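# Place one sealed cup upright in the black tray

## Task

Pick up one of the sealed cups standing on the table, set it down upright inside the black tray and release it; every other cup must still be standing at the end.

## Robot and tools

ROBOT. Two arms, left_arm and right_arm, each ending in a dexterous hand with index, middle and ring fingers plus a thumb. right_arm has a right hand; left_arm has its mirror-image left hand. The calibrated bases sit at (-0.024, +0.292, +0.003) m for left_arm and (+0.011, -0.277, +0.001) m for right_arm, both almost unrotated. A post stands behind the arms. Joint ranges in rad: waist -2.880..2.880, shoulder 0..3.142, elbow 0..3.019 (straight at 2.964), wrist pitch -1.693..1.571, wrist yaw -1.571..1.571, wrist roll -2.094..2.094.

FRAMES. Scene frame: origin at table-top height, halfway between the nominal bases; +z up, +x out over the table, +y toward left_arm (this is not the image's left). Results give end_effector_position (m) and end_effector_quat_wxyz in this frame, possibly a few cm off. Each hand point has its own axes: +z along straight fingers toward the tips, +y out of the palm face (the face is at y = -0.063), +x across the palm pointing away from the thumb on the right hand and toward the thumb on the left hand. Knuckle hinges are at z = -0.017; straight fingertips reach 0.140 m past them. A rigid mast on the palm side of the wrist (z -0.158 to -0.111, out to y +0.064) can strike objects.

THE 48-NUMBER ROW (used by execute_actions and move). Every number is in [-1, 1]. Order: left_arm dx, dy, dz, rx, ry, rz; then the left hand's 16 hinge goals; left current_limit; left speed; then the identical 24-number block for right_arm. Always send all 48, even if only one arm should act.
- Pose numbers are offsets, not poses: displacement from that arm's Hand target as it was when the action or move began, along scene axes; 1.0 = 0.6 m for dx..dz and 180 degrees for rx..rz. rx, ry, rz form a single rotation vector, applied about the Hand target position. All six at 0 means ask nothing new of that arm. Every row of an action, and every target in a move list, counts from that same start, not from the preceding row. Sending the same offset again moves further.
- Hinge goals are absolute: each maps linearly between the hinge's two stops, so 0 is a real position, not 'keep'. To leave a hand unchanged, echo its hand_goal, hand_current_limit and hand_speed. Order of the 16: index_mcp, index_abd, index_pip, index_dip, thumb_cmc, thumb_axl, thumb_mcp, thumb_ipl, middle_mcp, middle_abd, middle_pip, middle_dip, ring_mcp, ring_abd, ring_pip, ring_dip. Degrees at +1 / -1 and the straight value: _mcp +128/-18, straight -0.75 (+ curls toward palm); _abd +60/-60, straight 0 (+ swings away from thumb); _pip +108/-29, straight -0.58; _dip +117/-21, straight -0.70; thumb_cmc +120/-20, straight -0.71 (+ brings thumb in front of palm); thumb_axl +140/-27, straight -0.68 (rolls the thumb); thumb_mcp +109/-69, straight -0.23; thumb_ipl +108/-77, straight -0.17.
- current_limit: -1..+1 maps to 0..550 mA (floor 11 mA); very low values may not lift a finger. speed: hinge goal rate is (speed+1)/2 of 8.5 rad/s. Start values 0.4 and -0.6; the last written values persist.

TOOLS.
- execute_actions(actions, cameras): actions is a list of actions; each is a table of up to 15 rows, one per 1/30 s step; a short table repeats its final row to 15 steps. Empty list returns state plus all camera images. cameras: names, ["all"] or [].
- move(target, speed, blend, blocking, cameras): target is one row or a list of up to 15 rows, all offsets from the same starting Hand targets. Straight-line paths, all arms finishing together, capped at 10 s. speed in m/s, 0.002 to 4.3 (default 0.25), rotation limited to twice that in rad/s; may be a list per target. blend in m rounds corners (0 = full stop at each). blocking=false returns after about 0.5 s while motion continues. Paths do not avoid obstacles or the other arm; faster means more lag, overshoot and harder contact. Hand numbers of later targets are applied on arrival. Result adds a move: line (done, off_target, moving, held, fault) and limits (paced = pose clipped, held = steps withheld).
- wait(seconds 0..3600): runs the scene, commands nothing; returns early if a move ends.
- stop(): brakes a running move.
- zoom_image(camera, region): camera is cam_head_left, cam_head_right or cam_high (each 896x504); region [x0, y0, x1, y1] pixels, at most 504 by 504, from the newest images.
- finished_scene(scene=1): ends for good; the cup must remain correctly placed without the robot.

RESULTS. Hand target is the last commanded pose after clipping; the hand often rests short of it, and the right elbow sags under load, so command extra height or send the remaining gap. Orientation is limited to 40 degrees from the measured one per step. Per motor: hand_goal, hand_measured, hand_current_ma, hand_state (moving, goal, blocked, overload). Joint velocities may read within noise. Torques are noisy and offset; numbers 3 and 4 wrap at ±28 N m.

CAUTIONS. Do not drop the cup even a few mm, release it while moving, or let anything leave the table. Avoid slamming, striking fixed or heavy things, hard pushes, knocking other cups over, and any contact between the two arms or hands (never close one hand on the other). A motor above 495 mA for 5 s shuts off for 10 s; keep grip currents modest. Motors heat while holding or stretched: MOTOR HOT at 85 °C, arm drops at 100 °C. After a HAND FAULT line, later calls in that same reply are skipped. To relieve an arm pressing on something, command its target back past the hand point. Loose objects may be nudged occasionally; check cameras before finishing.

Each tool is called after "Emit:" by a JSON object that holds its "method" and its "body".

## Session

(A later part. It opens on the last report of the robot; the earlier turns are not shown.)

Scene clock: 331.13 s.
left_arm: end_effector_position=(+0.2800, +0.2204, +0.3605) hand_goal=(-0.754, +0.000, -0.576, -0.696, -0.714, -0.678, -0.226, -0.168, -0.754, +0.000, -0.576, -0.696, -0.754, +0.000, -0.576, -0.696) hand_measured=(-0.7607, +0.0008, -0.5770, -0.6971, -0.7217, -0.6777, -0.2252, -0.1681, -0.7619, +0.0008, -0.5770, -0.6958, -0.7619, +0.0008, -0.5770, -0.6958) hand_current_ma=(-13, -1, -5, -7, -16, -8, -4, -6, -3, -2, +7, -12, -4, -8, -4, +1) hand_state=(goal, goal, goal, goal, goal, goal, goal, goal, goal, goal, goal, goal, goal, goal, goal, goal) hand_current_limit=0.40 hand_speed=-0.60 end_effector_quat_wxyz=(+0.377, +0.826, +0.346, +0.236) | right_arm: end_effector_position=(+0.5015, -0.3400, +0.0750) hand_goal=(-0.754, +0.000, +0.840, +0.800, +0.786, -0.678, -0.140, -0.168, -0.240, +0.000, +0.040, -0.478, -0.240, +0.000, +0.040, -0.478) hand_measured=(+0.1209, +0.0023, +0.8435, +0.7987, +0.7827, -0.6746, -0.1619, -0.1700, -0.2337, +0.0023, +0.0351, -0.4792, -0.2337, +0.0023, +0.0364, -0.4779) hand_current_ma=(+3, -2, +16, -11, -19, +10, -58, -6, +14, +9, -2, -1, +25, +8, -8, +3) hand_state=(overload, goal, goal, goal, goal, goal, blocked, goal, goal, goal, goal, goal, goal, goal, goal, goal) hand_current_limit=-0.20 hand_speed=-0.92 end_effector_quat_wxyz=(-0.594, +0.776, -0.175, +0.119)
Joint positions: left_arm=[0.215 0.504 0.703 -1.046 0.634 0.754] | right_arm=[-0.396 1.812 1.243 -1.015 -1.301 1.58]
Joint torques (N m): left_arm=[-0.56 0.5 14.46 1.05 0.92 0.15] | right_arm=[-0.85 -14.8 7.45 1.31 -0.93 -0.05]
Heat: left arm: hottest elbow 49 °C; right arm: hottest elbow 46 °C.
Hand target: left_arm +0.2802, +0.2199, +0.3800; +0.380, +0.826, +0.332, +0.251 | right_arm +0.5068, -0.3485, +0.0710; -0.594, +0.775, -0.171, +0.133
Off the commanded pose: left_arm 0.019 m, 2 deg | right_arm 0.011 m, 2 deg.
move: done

Emit:
{"method": "move", "body": {"target": [0,0,0,0,0,0,-0.754,0,-0.576,-0.696,-0.714,-0.678,-0.226,-0.168,-0.754,0,-0.576,-0.696,-0.754,0,-0.576,-0.696,0.4,-0.6, 0,0,0,0,0,0,-0.754,0,0.84,0.8,0.786,-0.678,-0.12,-0.168,-0.18,0,0.12,-0.478,-0.18,0,0.12,-0.478,-0.2,-0.92], "speed": 0.05, "cameras": ["all"]}}

Emit:
{"method": "zoom_image", "body": {"camera": "cam_head_left", "region": [500, 240, 660, 370]}}

Emit:
{"method": "zoom_image", "body": {"camera": "cam_head_right", "region": [500, 240, 660, 370]}}

Scene clock: 336.10 s.
left_arm: end_effector_position=(+0.2800, +0.2204, +0.3605) hand_goal=(-0.754, +0.000, -0.576, -0.696, -0.714, -0.678, -0.226, -0.168, -0.754, +0.000, -0.576, -0.696, -0.754, +0.000, -0.576, -0.696) hand_measured=(-0.7607, -0.0007, -0.5757, -0.6971, -0.7217, -0.6777, -0.2252, -0.1681, -0.7607, -0.0007, -0.5770, -0.6958, -0.7607, -0.0007, -0.5770, -0.6971) hand_current_ma=(-19, +1, -10, -7, -18, -2, -5, -5, -2, -5, +4, -7, -9, -8, -6, +4) hand_state=(goal, goal, goal, goal, goal, goal, goal, goal, goal, goal, goal, goal, goal, goal, goal, goal) hand_current_limit=0.40 hand_speed=-0.60 end_effector_quat_wxyz=(+0.377, +0.826, +0.346, +0.236) | right_arm: end_effector_position=(+0.5014, -0.3408, +0.0750) hand_goal=(-0.754, +0.000, +0.840, +0.800, +0.786, -0.678, -0.120, -0.168, -0.180, +0.000, +0.120, -0.478, -0.180, +0.000, +0.120, -0.478) hand_measured=(+0.1209, +0.0023, +0.8435, +0.8000, +0.7827, -0.6756, -0.1539, -0.1700, -0.1975, +0.0023, +0.0774, -0.4817, -0.1746, +0.0023, +0.1146, -0.4779) hand_current_ma=(+3, +6, +19, -10, -6, +8, -88, -12, -43, -3, -98, +3, +22, +5, -11, +0) hand_state=(overload, goal, goal, goal, goal, goal, blocked, goal, goal, goal, blocked, goal, goal, goal, goal, goal) hand_current_limit=-0.20 hand_speed=-0.92 end_effector_quat_wxyz=(-0.594, +0.776, -0.176, +0.120)
Joint positions: left_arm=[0.215 0.504 0.703 -1.046 0.634 0.754] | right_arm=[-0.397 1.812 1.243 -1.015 -1.301 1.58]
Joint torques (N m): left_arm=[-0.38 0.73 14.42 1.06 0.91 0.14] | right_arm=[-0.91 -14.8 7.45 1.32 -0.92 -0.04]
Heat: left arm: hottest elbow 49 °C; right arm: hottest elbow 46 °C.
Hand target: left_arm +0.2802, +0.2199, +0.3800; +0.380, +0.826, +0.332, +0.251 | right_arm +0.5068, -0.3485, +0.0710; -0.594, +0.775, -0.171, +0.133
Off the commanded pose: left_arm 0.019 m, 2 deg | right_arm 0.010 m, 2 deg.
move: done

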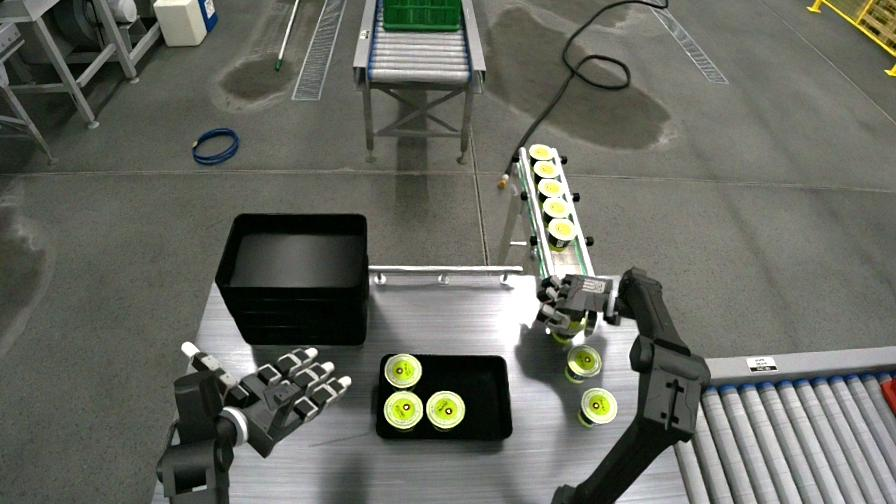

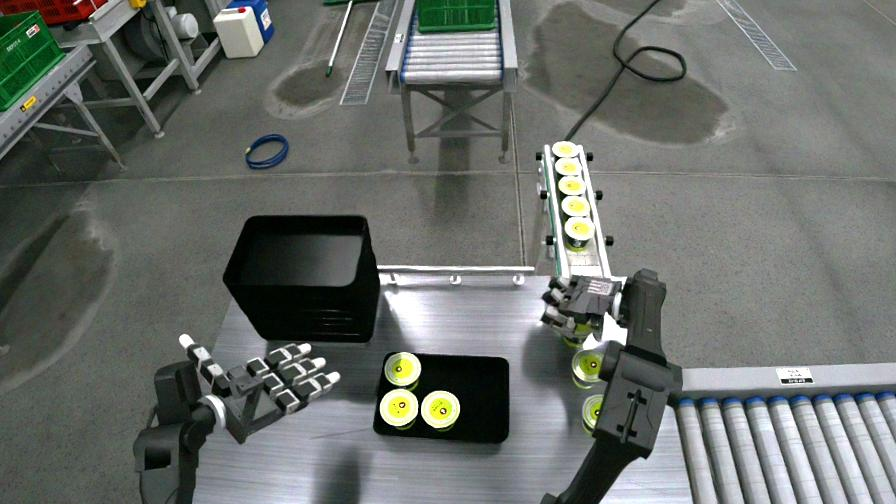

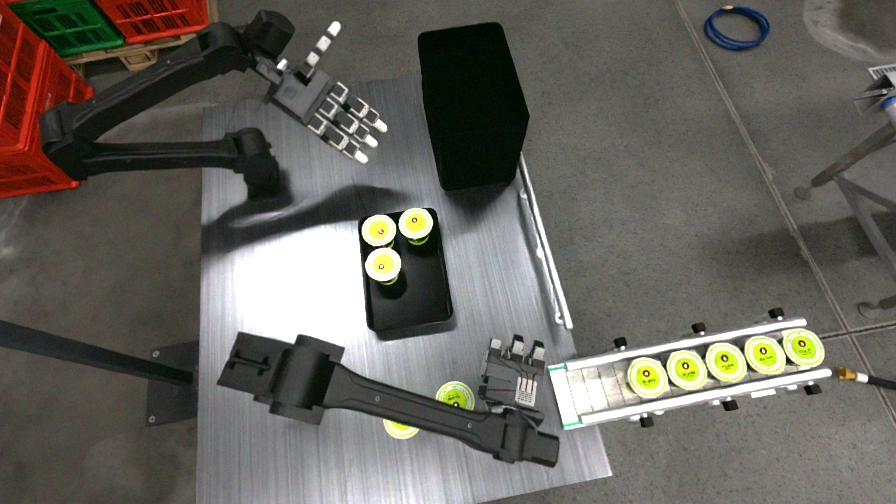

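Scaled by 3.150 from the camera's image (finer frame: 1280x720).

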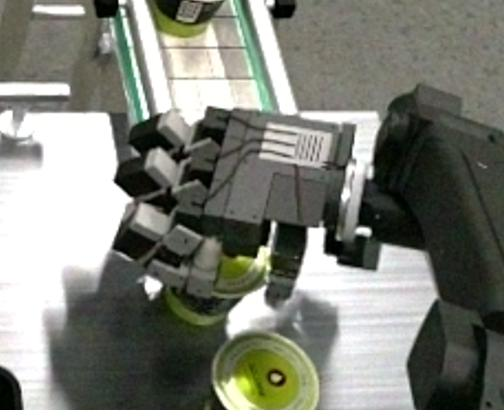

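Scaled by 3.150 from the camera's image (finer frame: 1280x720).

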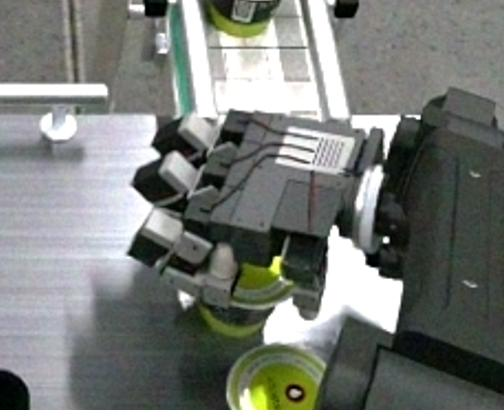

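Emit:
{"method": "move", "body": {"target": [0,0,0,0,0,0,-0.754,0,-0.576,-0.696,-0.714,-0.678,-0.226,-0.168,-0.754,0,-0.576,-0.696,-0.754,0,-0.576,-0.696,0.4,-0.6, 0,0,0,0,0,0,-0.754,0,0.84,0.8,0.786,-0.678,-0.1,-0.168,-0.18,0,0.14,-0.478,-0.14,0,0.25,-0.478,-0.2,-0.92], "speed": 0.05}}

Scene clock: 340.43 s.
left_arm: end_effector_position=(+0.2800, +0.2204, +0.3605) hand_goal=(-0.754, +0.000, -0.576, -0.696, -0.714, -0.678, -0.226, -0.168, -0.754, +0.000, -0.576, -0.696, -0.754, +0.000, -0.576, -0.696) hand_measured=(-0.7607, +0.0008, -0.5770, -0.6958, -0.7217, -0.6777, -0.2252, -0.1672, -0.7607, +0.0008, -0.5770, -0.6958, -0.7607, -0.0007, -0.5770, -0.6958) hand_current_ma=(-17, -2, -10, -7, -12, -2, -6, -3, -4, -3, +7, -12, -4, -5, -9, +3) hand_state=(goal, goal, goal, goal, goal, goal, goal, goal, goal, goal, goal, goal, goal, goal, goal, goal) hand_current_limit=0.40 hand_speed=-0.60 end_effector_quat_wxyz=(+0.377, +0.826, +0.346, +0.236) | right_arm: end_effector_position=(+0.5014, -0.3408, +0.0750) hand_goal=(-0.754, +0.000, +0.840, +0.800, +0.786, -0.678, -0.100, -0.168, -0.180, +0.000, +0.140, -0.478, -0.140, +0.000, +0.250, -0.478) hand_measured=(+0.1221, +0.0023, +0.8435, +0.7987, +0.7827, -0.6746, -0.1539, -0.1719, -0.1987, +0.0023, +0.0838, -0.4868, -0.1360, +0.0008, +0.2417, -0.4805) hand_current_ma=(+0, -2, +10, -5, -13, +11, -153, -7, -49, +2, -130, -8, +23, +13, -17, -1) hand_state=(overload, goal, goal, goal, goal, goal, blocked, goal, goal, goal, blocked, goal, goal, goal, goal, goal) hand_current_limit=-0.20 hand_speed=-0.92 end_effector_quat_wxyz=(-0.594, +0.776, -0.176, +0.120)
Joint positions: left_arm=[0.215 0.504 0.703 -1.046 0.634 0.754] | right_arm=[-0.397 1.812 1.243 -1.015 -1.301 1.58]
Joint torques (N m): left_arm=[-0.38 0.5 14.43 1.05 0.91 0.16] | right_arm=[-0.91 -14.8 7.45 1.32 -0.91 -0.05]
Heat: left arm: hottest elbow 49 °C; right arm: hottest elbow 45 °C.
Hand target: left_arm +0.2802, +0.2199, +0.3800; +0.380, +0.826, +0.332, +0.251 | right_arm +0.5068, -0.3485, +0.0710; -0.594, +0.775, -0.171, +0.133
Off the commanded pose: left_arm 0.019 m, 2 deg | right_arm 0.010 m, 2 deg.
move: done

Emit:
{"method": "move", "body": {"target": [0,0,0,0,0,0,-0.754,0,-0.576,-0.696,-0.714,-0.678,-0.226,-0.168,-0.754,0,-0.576,-0.696,-0.754,0,-0.576,-0.696,0.4,-0.6, 0,0,0,0,0,0,-0.754,0,0.84,0.8,0.786,-0.678,-0.1,-0.168,-0.18,0,0.14,-0.478,-0.14,0,0.45,-0.478,-0.2,-0.92], "speed": 0.05, "cameras": ["all"]}}

Emit:
{"method": "zoom_image", "body": {"camera": "cam_head_left", "region": [500, 240, 660, 370]}}

Emit:
{"method": "zoom_image", "body": {"camera": "cam_high", "region": [440, 290, 640, 480]}}

Scene clock: 346.23 s.
left_arm: end_effector_position=(+0.2800, +0.2204, +0.3605) hand_goal=(-0.754, +0.000, -0.576, -0.696, -0.714, -0.678, -0.226, -0.168, -0.754, +0.000, -0.576, -0.696, -0.754, +0.000, -0.576, -0.696) hand_measured=(-0.7595, +0.0008, -0.5757, -0.6958, -0.7217, -0.6777, -0.2252, -0.1672, -0.7607, -0.0007, -0.5770, -0.6958, -0.7619, +0.0008, -0.5770, -0.6958) hand_current_ma=(-18, -4, -11, -5, -12, -4, -5, -2, -3, +0, +5, -11, -2, -7, -4, +5) hand_state=(goal, goal, goal, goal, goal, goal, goal, goal, goal, goal, goal, goal, goal, goal, goal, goal) hand_current_limit=0.40 hand_speed=-0.60 end_effector_quat_wxyz=(+0.377, +0.826, +0.346, +0.236) | right_arm: end_effector_position=(+0.5014, -0.3408, +0.0750) hand_goal=(-0.754, +0.000, +0.840, +0.800, +0.786, -0.678, -0.100, -0.168, -0.180, +0.000, +0.140, -0.478, -0.140, +0.000, +0.450, -0.478) hand_measured=(+0.1281, -0.0036, +0.8460, +0.8000, +0.7790, -0.6756, -0.1530, -0.1767, -0.2048, -0.0021, +0.0941, -0.4868, -0.1613, +0.0198, +0.3815, -0.4843) hand_current_ma=(-2, +3, +17, -11, -19, +10, -151, -24, -58, +1, -95, -8, -38, +24, -166, -16) hand_state=(overload, goal, goal, goal, goal, goal, blocked, goal, blocked, goal, blocked, goal, blocked, goal, blocked, goal) hand_current_limit=-0.20 hand_speed=-0.92 end_effector_quat_wxyz=(-0.594, +0.776, -0.176, +0.120)
Joint positions: left_arm=[0.215 0.504 0.703 -1.046 0.634 0.754] | right_arm=[-0.397 1.812 1.243 -1.015 -1.301 1.58]
Joint torques (N m): left_arm=[-0.32 0.67 14.42 1.07 0.91 0.14] | right_arm=[-0.85 -14.86 7.45 1.31 -0.91 -0.05]
Heat: left arm: hottest elbow 49 °C; right arm: hottest elbow 45 °C.
Hand target: left_arm +0.2802, +0.2199, +0.3800; +0.380, +0.826, +0.332, +0.251 | right_arm +0.5068, -0.3485, +0.0710; -0.594, +0.775, -0.171, +0.133
Off the commanded pose: left_arm 0.019 m, 2 deg | right_arm 0.010 m, 2 deg.
move: done

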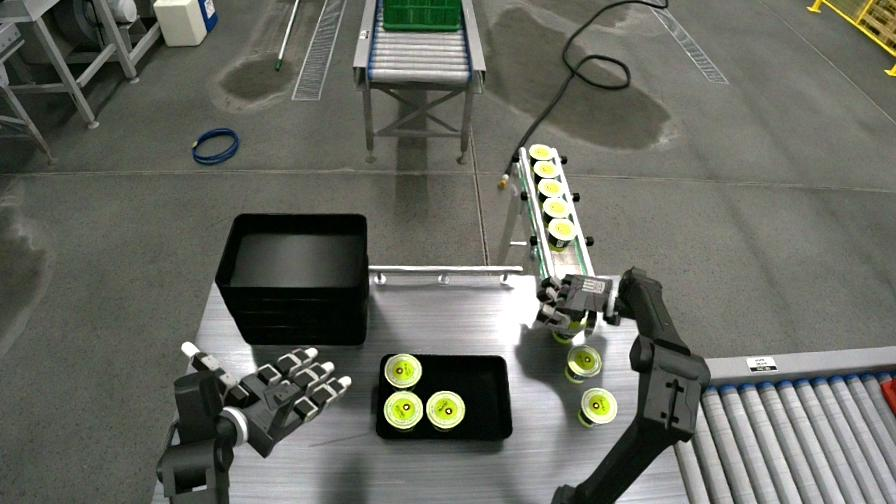

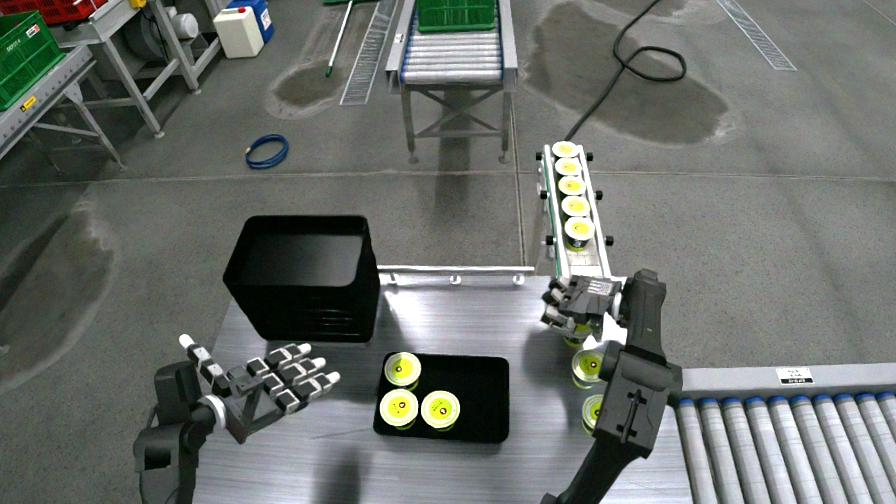

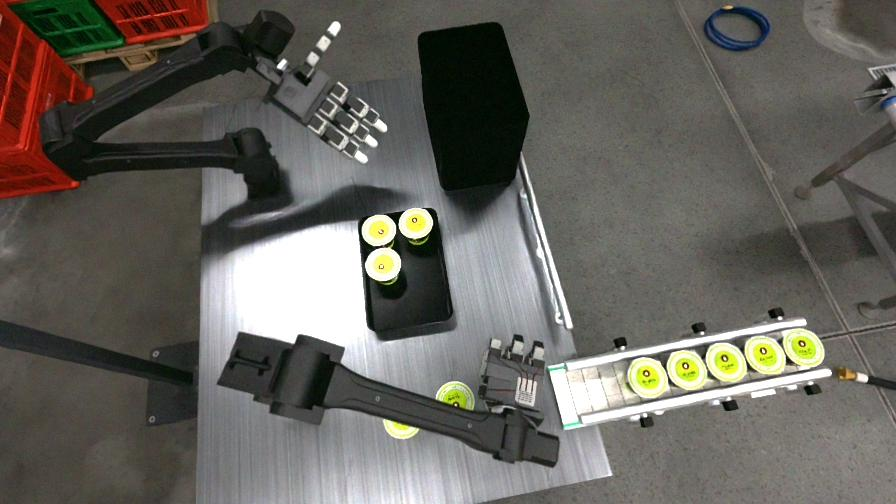

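Scaled by 3.150 from the camera's image (finer frame: 1280x720).

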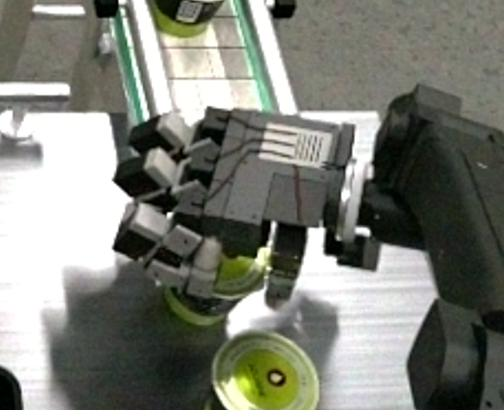

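Scaled by 2.520 from the camera's image (finer frame: 1280x720).

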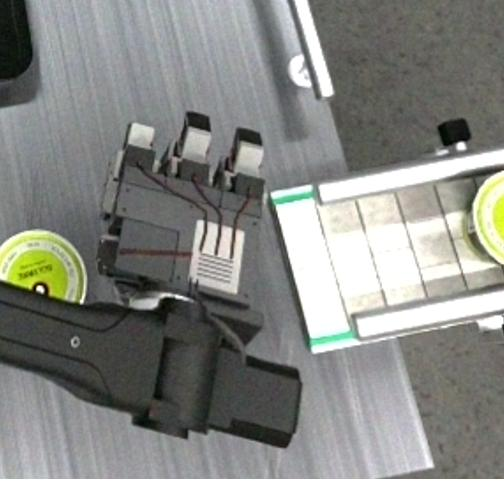

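Emit:
{"method": "move", "body": {"target": [0,0,0,0,0,0,-0.754,0,-0.576,-0.696,-0.714,-0.678,-0.226,-0.168,-0.754,0,-0.576,-0.696,-0.754,0,-0.576,-0.696,0.4,-0.6, 0,0,0,0,0,0,-0.754,0,0.84,0.8,0.786,-0.678,-0.02,-0.15,-0.12,0,0.22,-0.478,-0.08,0,0.5,-0.478,0.1,-0.92], "speed": 0.05}}

Emit:
{"method": "move", "body": {"target": [0,0,0,0,0,0,-0.754,0,-0.576,-0.696,-0.714,-0.678,-0.226,-0.168,-0.754,0,-0.576,-0.696,-0.754,0,-0.576,-0.696,0.4,-0.6, 0,0,0.05,0,0,0,-0.754,0,0.84,0.8,0.786,-0.678,-0.02,-0.15,-0.12,0,0.22,-0.478,-0.08,0,0.5,-0.478,0.1,-0.92], "speed": 0.04, "cameras": ["all"]}}

Emit:
{"method": "zoom_image", "body": {"camera": "cam_head_left", "region": [500, 240, 660, 370]}}

Emit:
{"method": "zoom_image", "body": {"camera": "cam_head_right", "region": [500, 240, 660, 370]}}

Scene clock: 353.07 s.
left_arm: end_effector_position=(+0.2800, +0.2204, +0.3605) hand_goal=(-0.754, +0.000, -0.576, -0.696, -0.714, -0.678, -0.226, -0.168, -0.754, +0.000, -0.576, -0.696, -0.754, +0.000, -0.576, -0.696) hand_measured=(-0.7607, -0.0007, -0.5770, -0.6958, -0.7217, -0.6777, -0.2252, -0.1681, -0.7607, +0.0008, -0.5770, -0.6971, -0.7619, +0.0008, -0.5770, -0.6971) hand_current_ma=(-12, -7, -12, -3, -12, -5, -6, -3, -5, -4, +3, -7, -5, -3, -8, +6) hand_state=(goal, goal, goal, goal, goal, goal, goal, goal, goal, goal, goal, goal, goal, goal, goal, goal) hand_current_limit=0.40 hand_speed=-0.60 end_effector_quat_wxyz=(+0.377, +0.826, +0.346, +0.236) | right_arm: end_effector_position=(+0.5014, -0.3408, +0.0750) hand_goal=(-0.754, +0.000, +0.840, +0.800, +0.786, -0.678, -0.020, -0.150, -0.120, +0.000, +0.220, -0.478, -0.080, +0.000, +0.500, -0.478) hand_measured=(+0.1293, -0.0036, +0.8460, +0.8000, +0.7727, -0.6735, -0.1539, -0.1767, -0.2072, -0.0007, +0.1095, -0.4958, -0.1601, +0.0272, +0.4098, -0.4868) hand_current_ma=(+5, -8, +23, -11, -38, +15, -291, -83, -231, -3, -271, -35, -198, +36, -215, -18) hand_state=(overload, goal, goal, goal, goal, goal, blocked, blocked, blocked, goal, blocked, goal, blocked, blocked, blocked, goal) hand_current_limit=0.10 hand_speed=-0.92 end_effector_quat_wxyz=(-0.594, +0.776, -0.176, +0.120)
Joint positions: left_arm=[0.215 0.504 0.703 -1.046 0.634 0.754] | right_arm=[-0.397 1.812 1.243 -1.015 -1.301 1.58]
Joint torques (N m): left_arm=[-0.32 0.44 14.43 1.07 0.92 0.14] | right_arm=[-0.85 -14.86 7.43 1.31 -0.91 -0.04]
Heat: left arm: hottest elbow 49 °C; right arm: hottest elbow 44 °C.
Hand target: left_arm +0.2802, +0.2199, +0.3800; +0.380, +0.826, +0.332, +0.251 | right_arm +0.5068, -0.3485, +0.0710; -0.594, +0.775, -0.171, +0.133
Off the commanded pose: left_arm 0.019 m, 2 deg | right_arm 0.010 m, 2 deg.
move: done

Scene clock: 354.53 s.
left_arm: end_effector_position=(+0.2800, +0.2204, +0.3605) hand_goal=(-0.754, +0.000, -0.576, -0.696, -0.714, -0.678, -0.226, -0.168, -0.754, +0.000, -0.576, -0.696, -0.754, +0.000, -0.576, -0.696) hand_measured=(-0.7607, -0.0007, -0.5770, -0.6958, -0.7217, -0.6777, -0.2252, -0.1672, -0.7607, +0.0008, -0.5770, -0.6958, -0.7619, -0.0007, -0.5770, -0.6958) hand_current_ma=(-17, +2, -9, -5, -15, -1, -5, -8, -6, -3, +6, -8, -5, -8, -3, +3) hand_state=(goal, goal, goal, goal, goal, goal, goal, goal, goal, goal, goal, goal, goal, goal, goal, goal) hand_current_limit=0.40 hand_speed=-0.60 end_effector_quat_wxyz=(+0.377, +0.826, +0.346, +0.236) | right_arm: end_effector_position=(+0.4955, -0.3363, +0.0783) hand_goal=(-0.754, +0.000, +0.840, +0.800, +0.786, -0.678, -0.020, -0.150, -0.120, +0.000, +0.220, -0.478, -0.080, +0.000, +0.500, -0.478) hand_measured=(+0.1293, -0.0007, +0.8409, +0.8000, +0.7702, -0.6746, -0.1530, -0.1757, -0.2072, +0.0081, +0.1108, -0.5009, -0.1203, +0.0257, +0.4547, -0.4868) hand_current_ma=(-5, -2, +18, -10, -45, +13, -293, -77, -225, +12, -258, -42, -97, +38, -107, -25) hand_state=(overload, goal, goal, goal, goal, goal, blocked, blocked, blocked, goal, blocked, blocked, blocked, blocked, blocked, goal) hand_current_limit=0.10 hand_speed=-0.92 end_effector_quat_wxyz=(-0.597, +0.774, -0.181, +0.108)
Joint positions: left_arm=[0.215 0.504 0.703 -1.046 0.634 0.754] | right_arm=[-0.394 1.808 1.243 -1.054 -1.303 1.572]
Joint torques (N m): left_arm=[-0.5 0.79 14.41 1.1 0.91 0.14] | right_arm=[-0.85 -17.67 9.77 -0.14 -0.87 0]
Heat: left arm: hottest elbow 49 °C; right arm: hottest elbow 44 °C.
Hand target: left_arm +0.2802, +0.2199, +0.3800; +0.380, +0.826, +0.332, +0.251 | right_arm +0.5068, -0.3485, +0.1010; -0.594, +0.775, -0.171, +0.133
Off the commanded pose: left_arm 0.019 m, 2 deg | right_arm 0.028 m, 3 deg.
move: off_target (right_arm)

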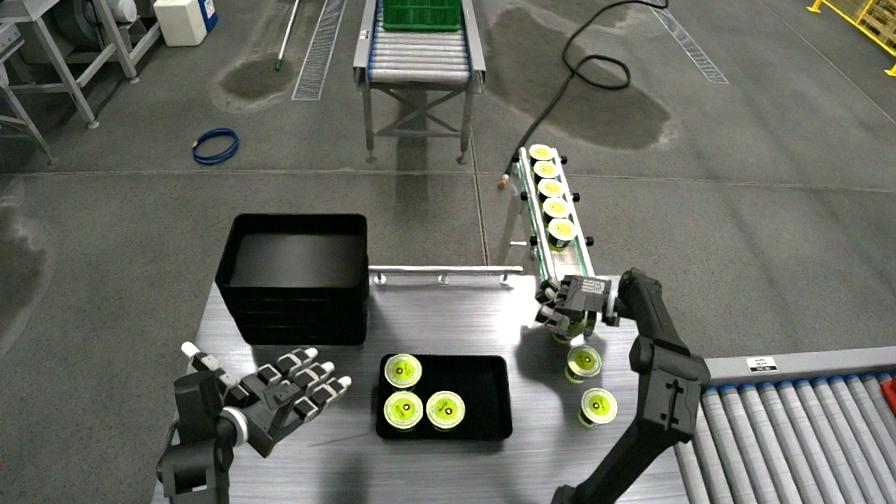

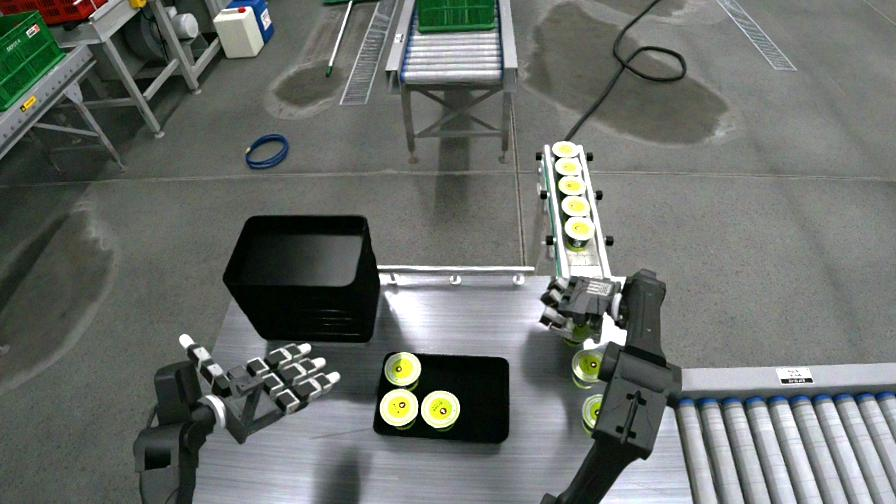

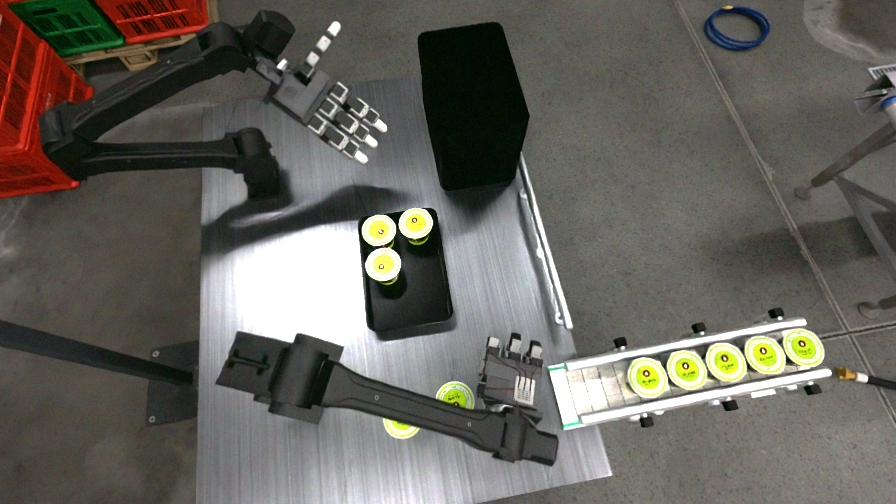

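Scaled by 3.150 from the camera's image (finer frame: 1280x720).

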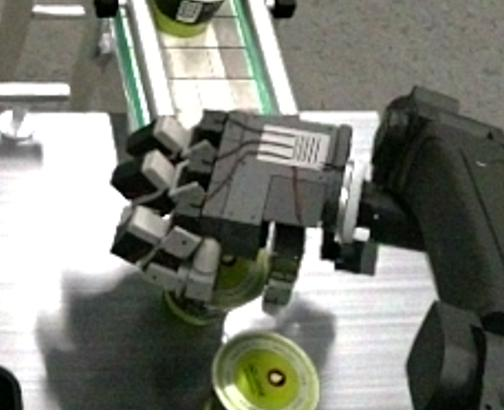

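Scaled by 3.150 from the camera's image (finer frame: 1280x720).

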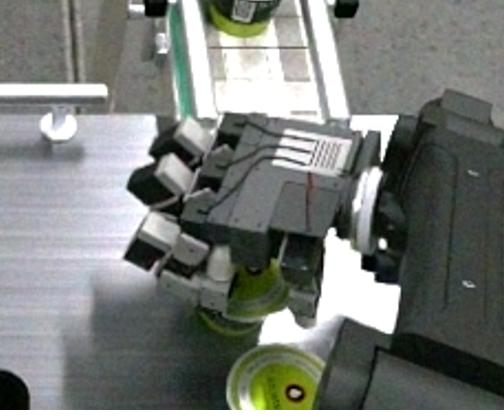

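Emit:
{"method": "move", "body": {"target": [0,0,0,0,0,0,-0.754,0,-0.576,-0.696,-0.714,-0.678,-0.226,-0.168,-0.754,0,-0.576,-0.696,-0.754,0,-0.576,-0.696,0.4,-0.6, 0,0,0.033,0,0,0,-0.754,0,0.84,0.8,0.786,-0.678,-0.02,-0.15,-0.12,0,0.22,-0.478,-0.08,0,0.55,-0.478,0.2,-0.92], "speed": 0.04, "cameras": ["all"]}}

Emit:
{"method": "zoom_image", "body": {"camera": "cam_head_left", "region": [500, 240, 660, 370]}}

Emit:
{"method": "zoom_image", "body": {"camera": "cam_head_right", "region": [500, 240, 660, 370]}}

Scene clock: 361.13 s.
left_arm: end_effector_position=(+0.2800, +0.2204, +0.3605) hand_goal=(-0.754, +0.000, -0.576, -0.696, -0.714, -0.678, -0.226, -0.168, -0.754, +0.000, -0.576, -0.696, -0.754, +0.000, -0.576, -0.696) hand_measured=(-0.7607, -0.0007, -0.5770, -0.6958, -0.7217, -0.6777, -0.2252, -0.1681, -0.7607, +0.0008, -0.5770, -0.6958, -0.7619, -0.0007, -0.5770, -0.6958) hand_current_ma=(-17, +0, -11, -3, -13, -5, -5, -1, -6, +0, +6, -8, -6, -7, -6, +5) hand_state=(goal, goal, goal, goal, goal, goal, goal, goal, goal, goal, goal, goal, goal, goal, goal, goal) hand_current_limit=0.40 hand_speed=-0.60 end_effector_quat_wxyz=(+0.377, +0.826, +0.346, +0.236) | right_arm: end_effector_position=(+0.4875, -0.3312, +0.0847) hand_goal=(-0.754, +0.000, +0.840, +0.800, +0.786, -0.678, -0.020, -0.150, -0.120, +0.000, +0.220, -0.478, -0.080, +0.000, +0.550, -0.478) hand_measured=(+0.1293, -0.0007, +0.8409, +0.7987, +0.7664, -0.6735, -0.1213, -0.1757, -0.2120, +0.0066, +0.1095, -0.5238, -0.0830, +0.0169, +0.5342, -0.4868) hand_current_ma=(+5, +2, +14, -10, -55, +12, -314, -79, -244, +0, -262, -101, +5, +27, -39, -23) hand_state=(overload, goal, goal, goal, blocked, goal, blocked, blocked, blocked, goal, blocked, blocked, goal, goal, goal, goal) hand_current_limit=0.20 hand_speed=-0.92 end_effector_quat_wxyz=(-0.600, +0.772, -0.191, +0.093)
Joint positions: left_arm=[0.215 0.504 0.703 -1.046 0.634 0.754] | right_arm=[-0.391 1.797 1.243 -1.101 -1.303 1.572]
Joint torques (N m): left_arm=[-0.44 0.62 14.45 1.05 0.92 0.15] | right_arm=[-0.85 -18.84 11.41 -0.18 -0.85 0.02]
Heat: left arm: hottest elbow 50 °C; right arm: hottest elbow 44 °C.
Hand target: left_arm +0.2802, +0.2199, +0.3800; +0.380, +0.826, +0.332, +0.251 | right_arm +0.5068, -0.3485, +0.1208; -0.594, +0.775, -0.171, +0.133
Off the commanded pose: left_arm 0.019 m, 2 deg | right_arm 0.044 m, 5 deg.
move: off_target (right_arm)

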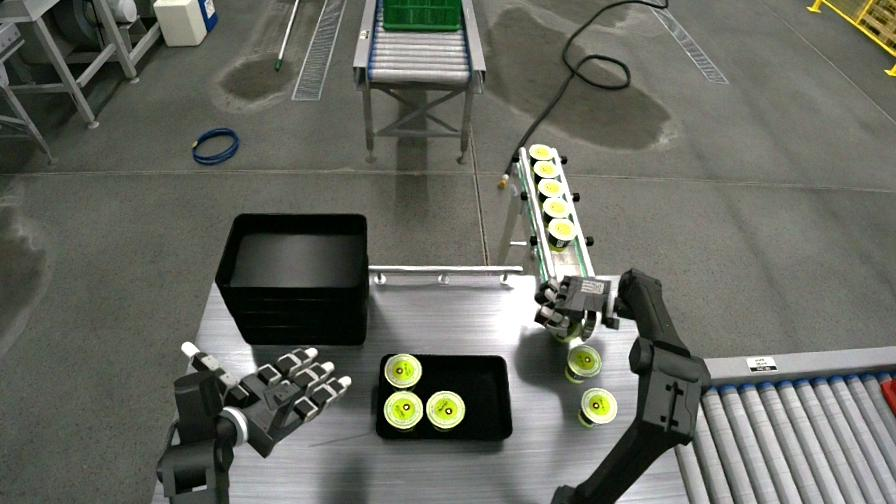

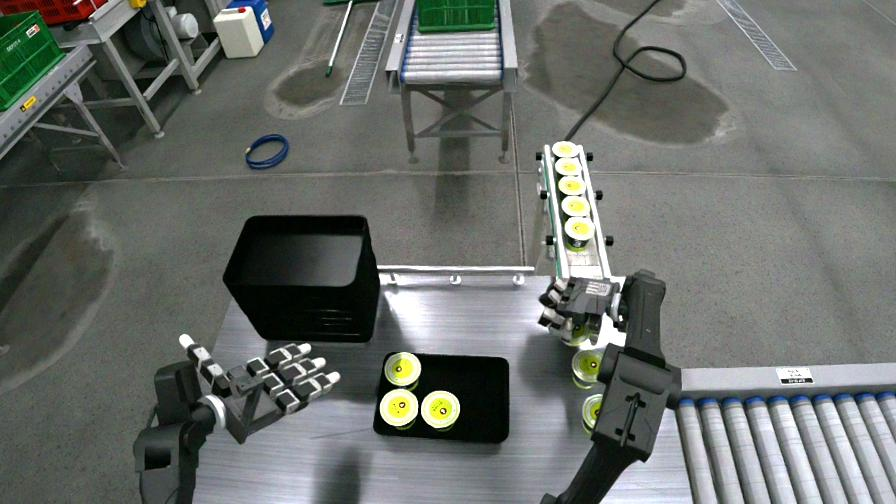

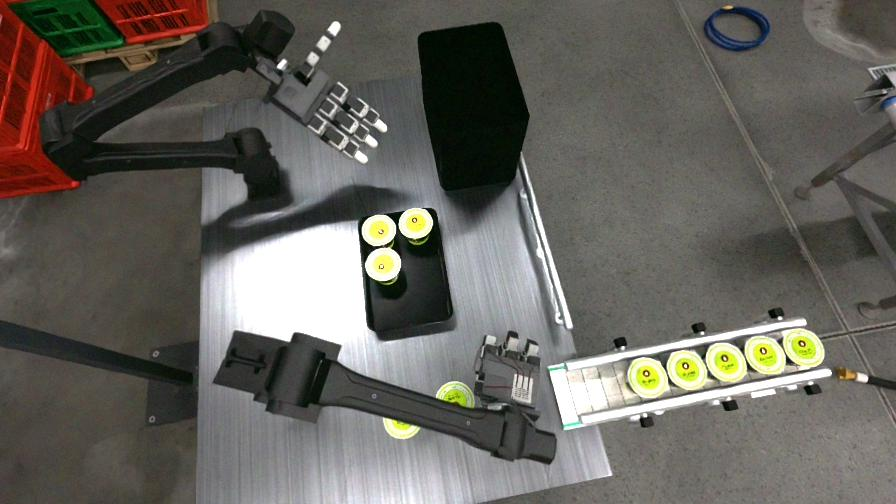

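Scaled by 3.150 from the camera's image (finer frame: 1280x720).

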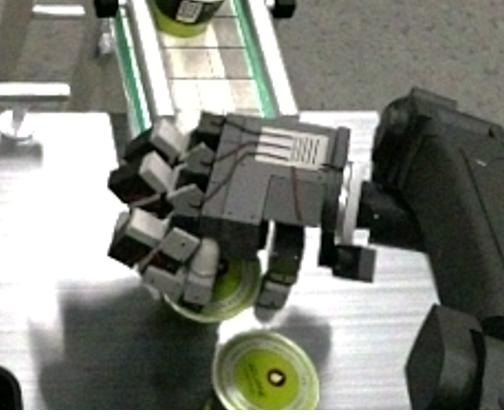

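Scaled by 3.150 from the camera's image (finer frame: 1280x720).

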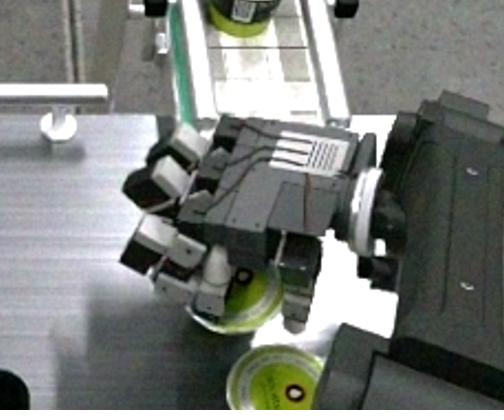

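Emit:
{"method": "move", "body": {"target": [0,0,0,0,0,0,-0.754,0,-0.576,-0.696,-0.714,-0.678,-0.226,-0.168,-0.754,0,-0.576,-0.696,-0.754,0,-0.576,-0.696,0.4,-0.6, 0,0,-0.083,0,0,0,-0.754,0,0.84,0.8,0.786,-0.678,-0.02,-0.15,-0.12,0,0.22,-0.478,-0.08,0,0.55,-0.478,0.2,-0.92], "speed": 0.03, "cameras": ["all"]}}

Emit:
{"method": "zoom_image", "body": {"camera": "cam_head_left", "region": [500, 240, 660, 370]}}

Emit:
{"method": "zoom_image", "body": {"camera": "cam_head_right", "region": [500, 240, 660, 370]}}

Scene clock: 368.93 s.
left_arm: end_effector_position=(+0.2800, +0.2204, +0.3605) hand_goal=(-0.754, +0.000, -0.576, -0.696, -0.714, -0.678, -0.226, -0.168, -0.754, +0.000, -0.576, -0.696, -0.754, +0.000, -0.576, -0.696) hand_measured=(-0.7607, +0.0008, -0.5770, -0.6958, -0.7217, -0.6767, -0.2252, -0.1672, -0.7607, +0.0008, -0.5770, -0.6958, -0.7607, -0.0007, -0.5770, -0.6958) hand_current_ma=(-11, +2, -4, -5, -17, -2, -5, -4, -3, +1, +3, -10, -4, -6, -4, +4) hand_state=(goal, goal, goal, goal, goal, goal, goal, goal, goal, goal, goal, goal, goal, goal, goal, goal) hand_current_limit=0.40 hand_speed=-0.60 end_effector_quat_wxyz=(+0.377, +0.826, +0.346, +0.236) | right_arm: end_effector_position=(+0.5023, -0.3377, +0.0759) hand_goal=(-0.754, +0.000, +0.840, +0.800, +0.786, -0.678, -0.020, -0.150, -0.120, +0.000, +0.220, -0.478, -0.080, +0.000, +0.550, -0.478) hand_measured=(+0.1293, +0.0008, +0.8422, +0.8000, +0.7664, -0.6735, -0.0975, -0.1653, -0.2132, -0.0139, +0.1134, -0.5174, -0.0793, +0.0169, +0.5368, -0.4856) hand_current_ma=(+1, -3, +10, -10, -54, +12, -238, -48, -243, -19, -250, -84, +15, +22, -35, -18) hand_state=(overload, goal, goal, goal, goal, goal, blocked, goal, blocked, goal, blocked, blocked, goal, goal, goal, goal) hand_current_limit=0.20 hand_speed=-0.92 end_effector_quat_wxyz=(-0.594, +0.776, -0.172, +0.119)
Joint positions: left_arm=[0.215 0.504 0.703 -1.046 0.634 0.754] | right_arm=[-0.391 1.811 1.243 -1.014 -1.303 1.58]
Joint torques (N m): left_arm=[-0.32 0.73 14.43 1.09 0.91 0.14] | right_arm=[-0.91 -14.74 7.45 1.28 -0.88 -0.04]
Heat: left arm: hottest elbow 50 °C; right arm: hottest elbow 45 °C.
Hand target: left_arm +0.2802, +0.2199, +0.3800; +0.380, +0.826, +0.332, +0.251 | right_arm +0.5068, -0.3485, +0.0710; -0.594, +0.775, -0.171, +0.133
Off the commanded pose: left_arm 0.019 m, 2 deg | right_arm 0.013 m, 2 deg.
move: off_target (right_arm)

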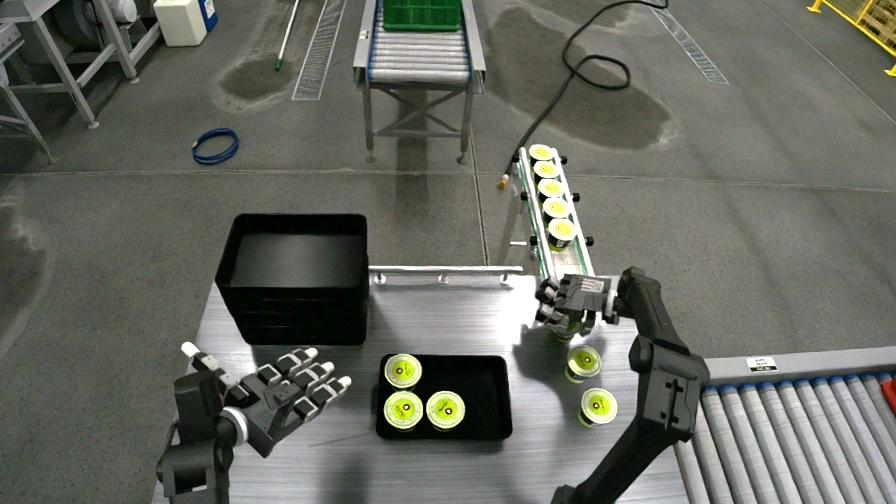

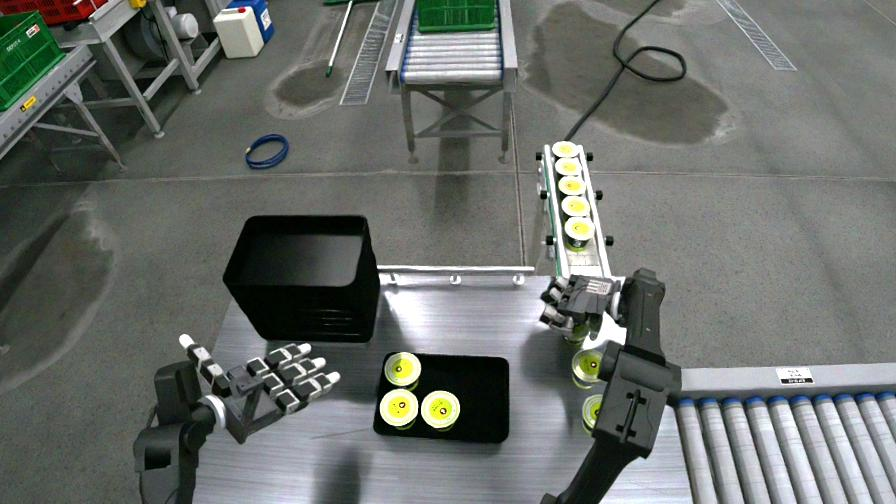

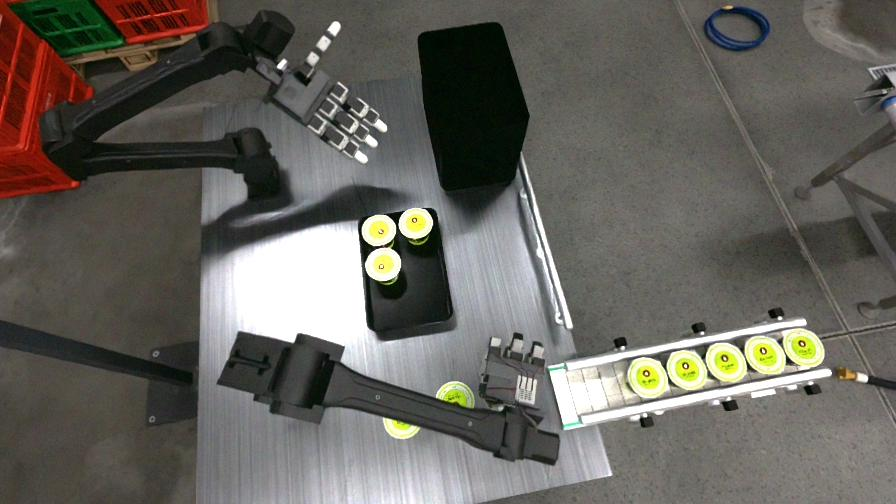

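Scaled by 3.150 from the camera's image (finer frame: 1280x720).

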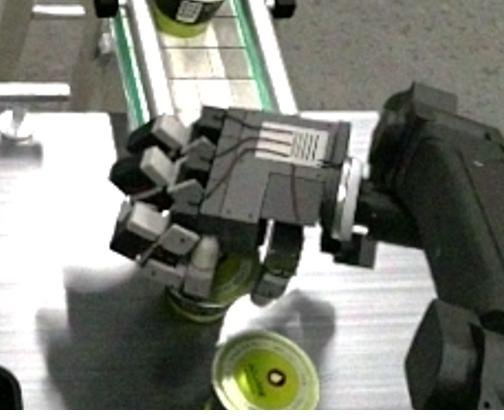

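Scaled by 3.150 from the camera's image (finer frame: 1280x720).

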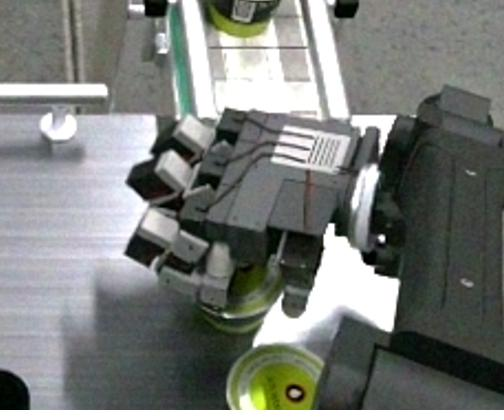

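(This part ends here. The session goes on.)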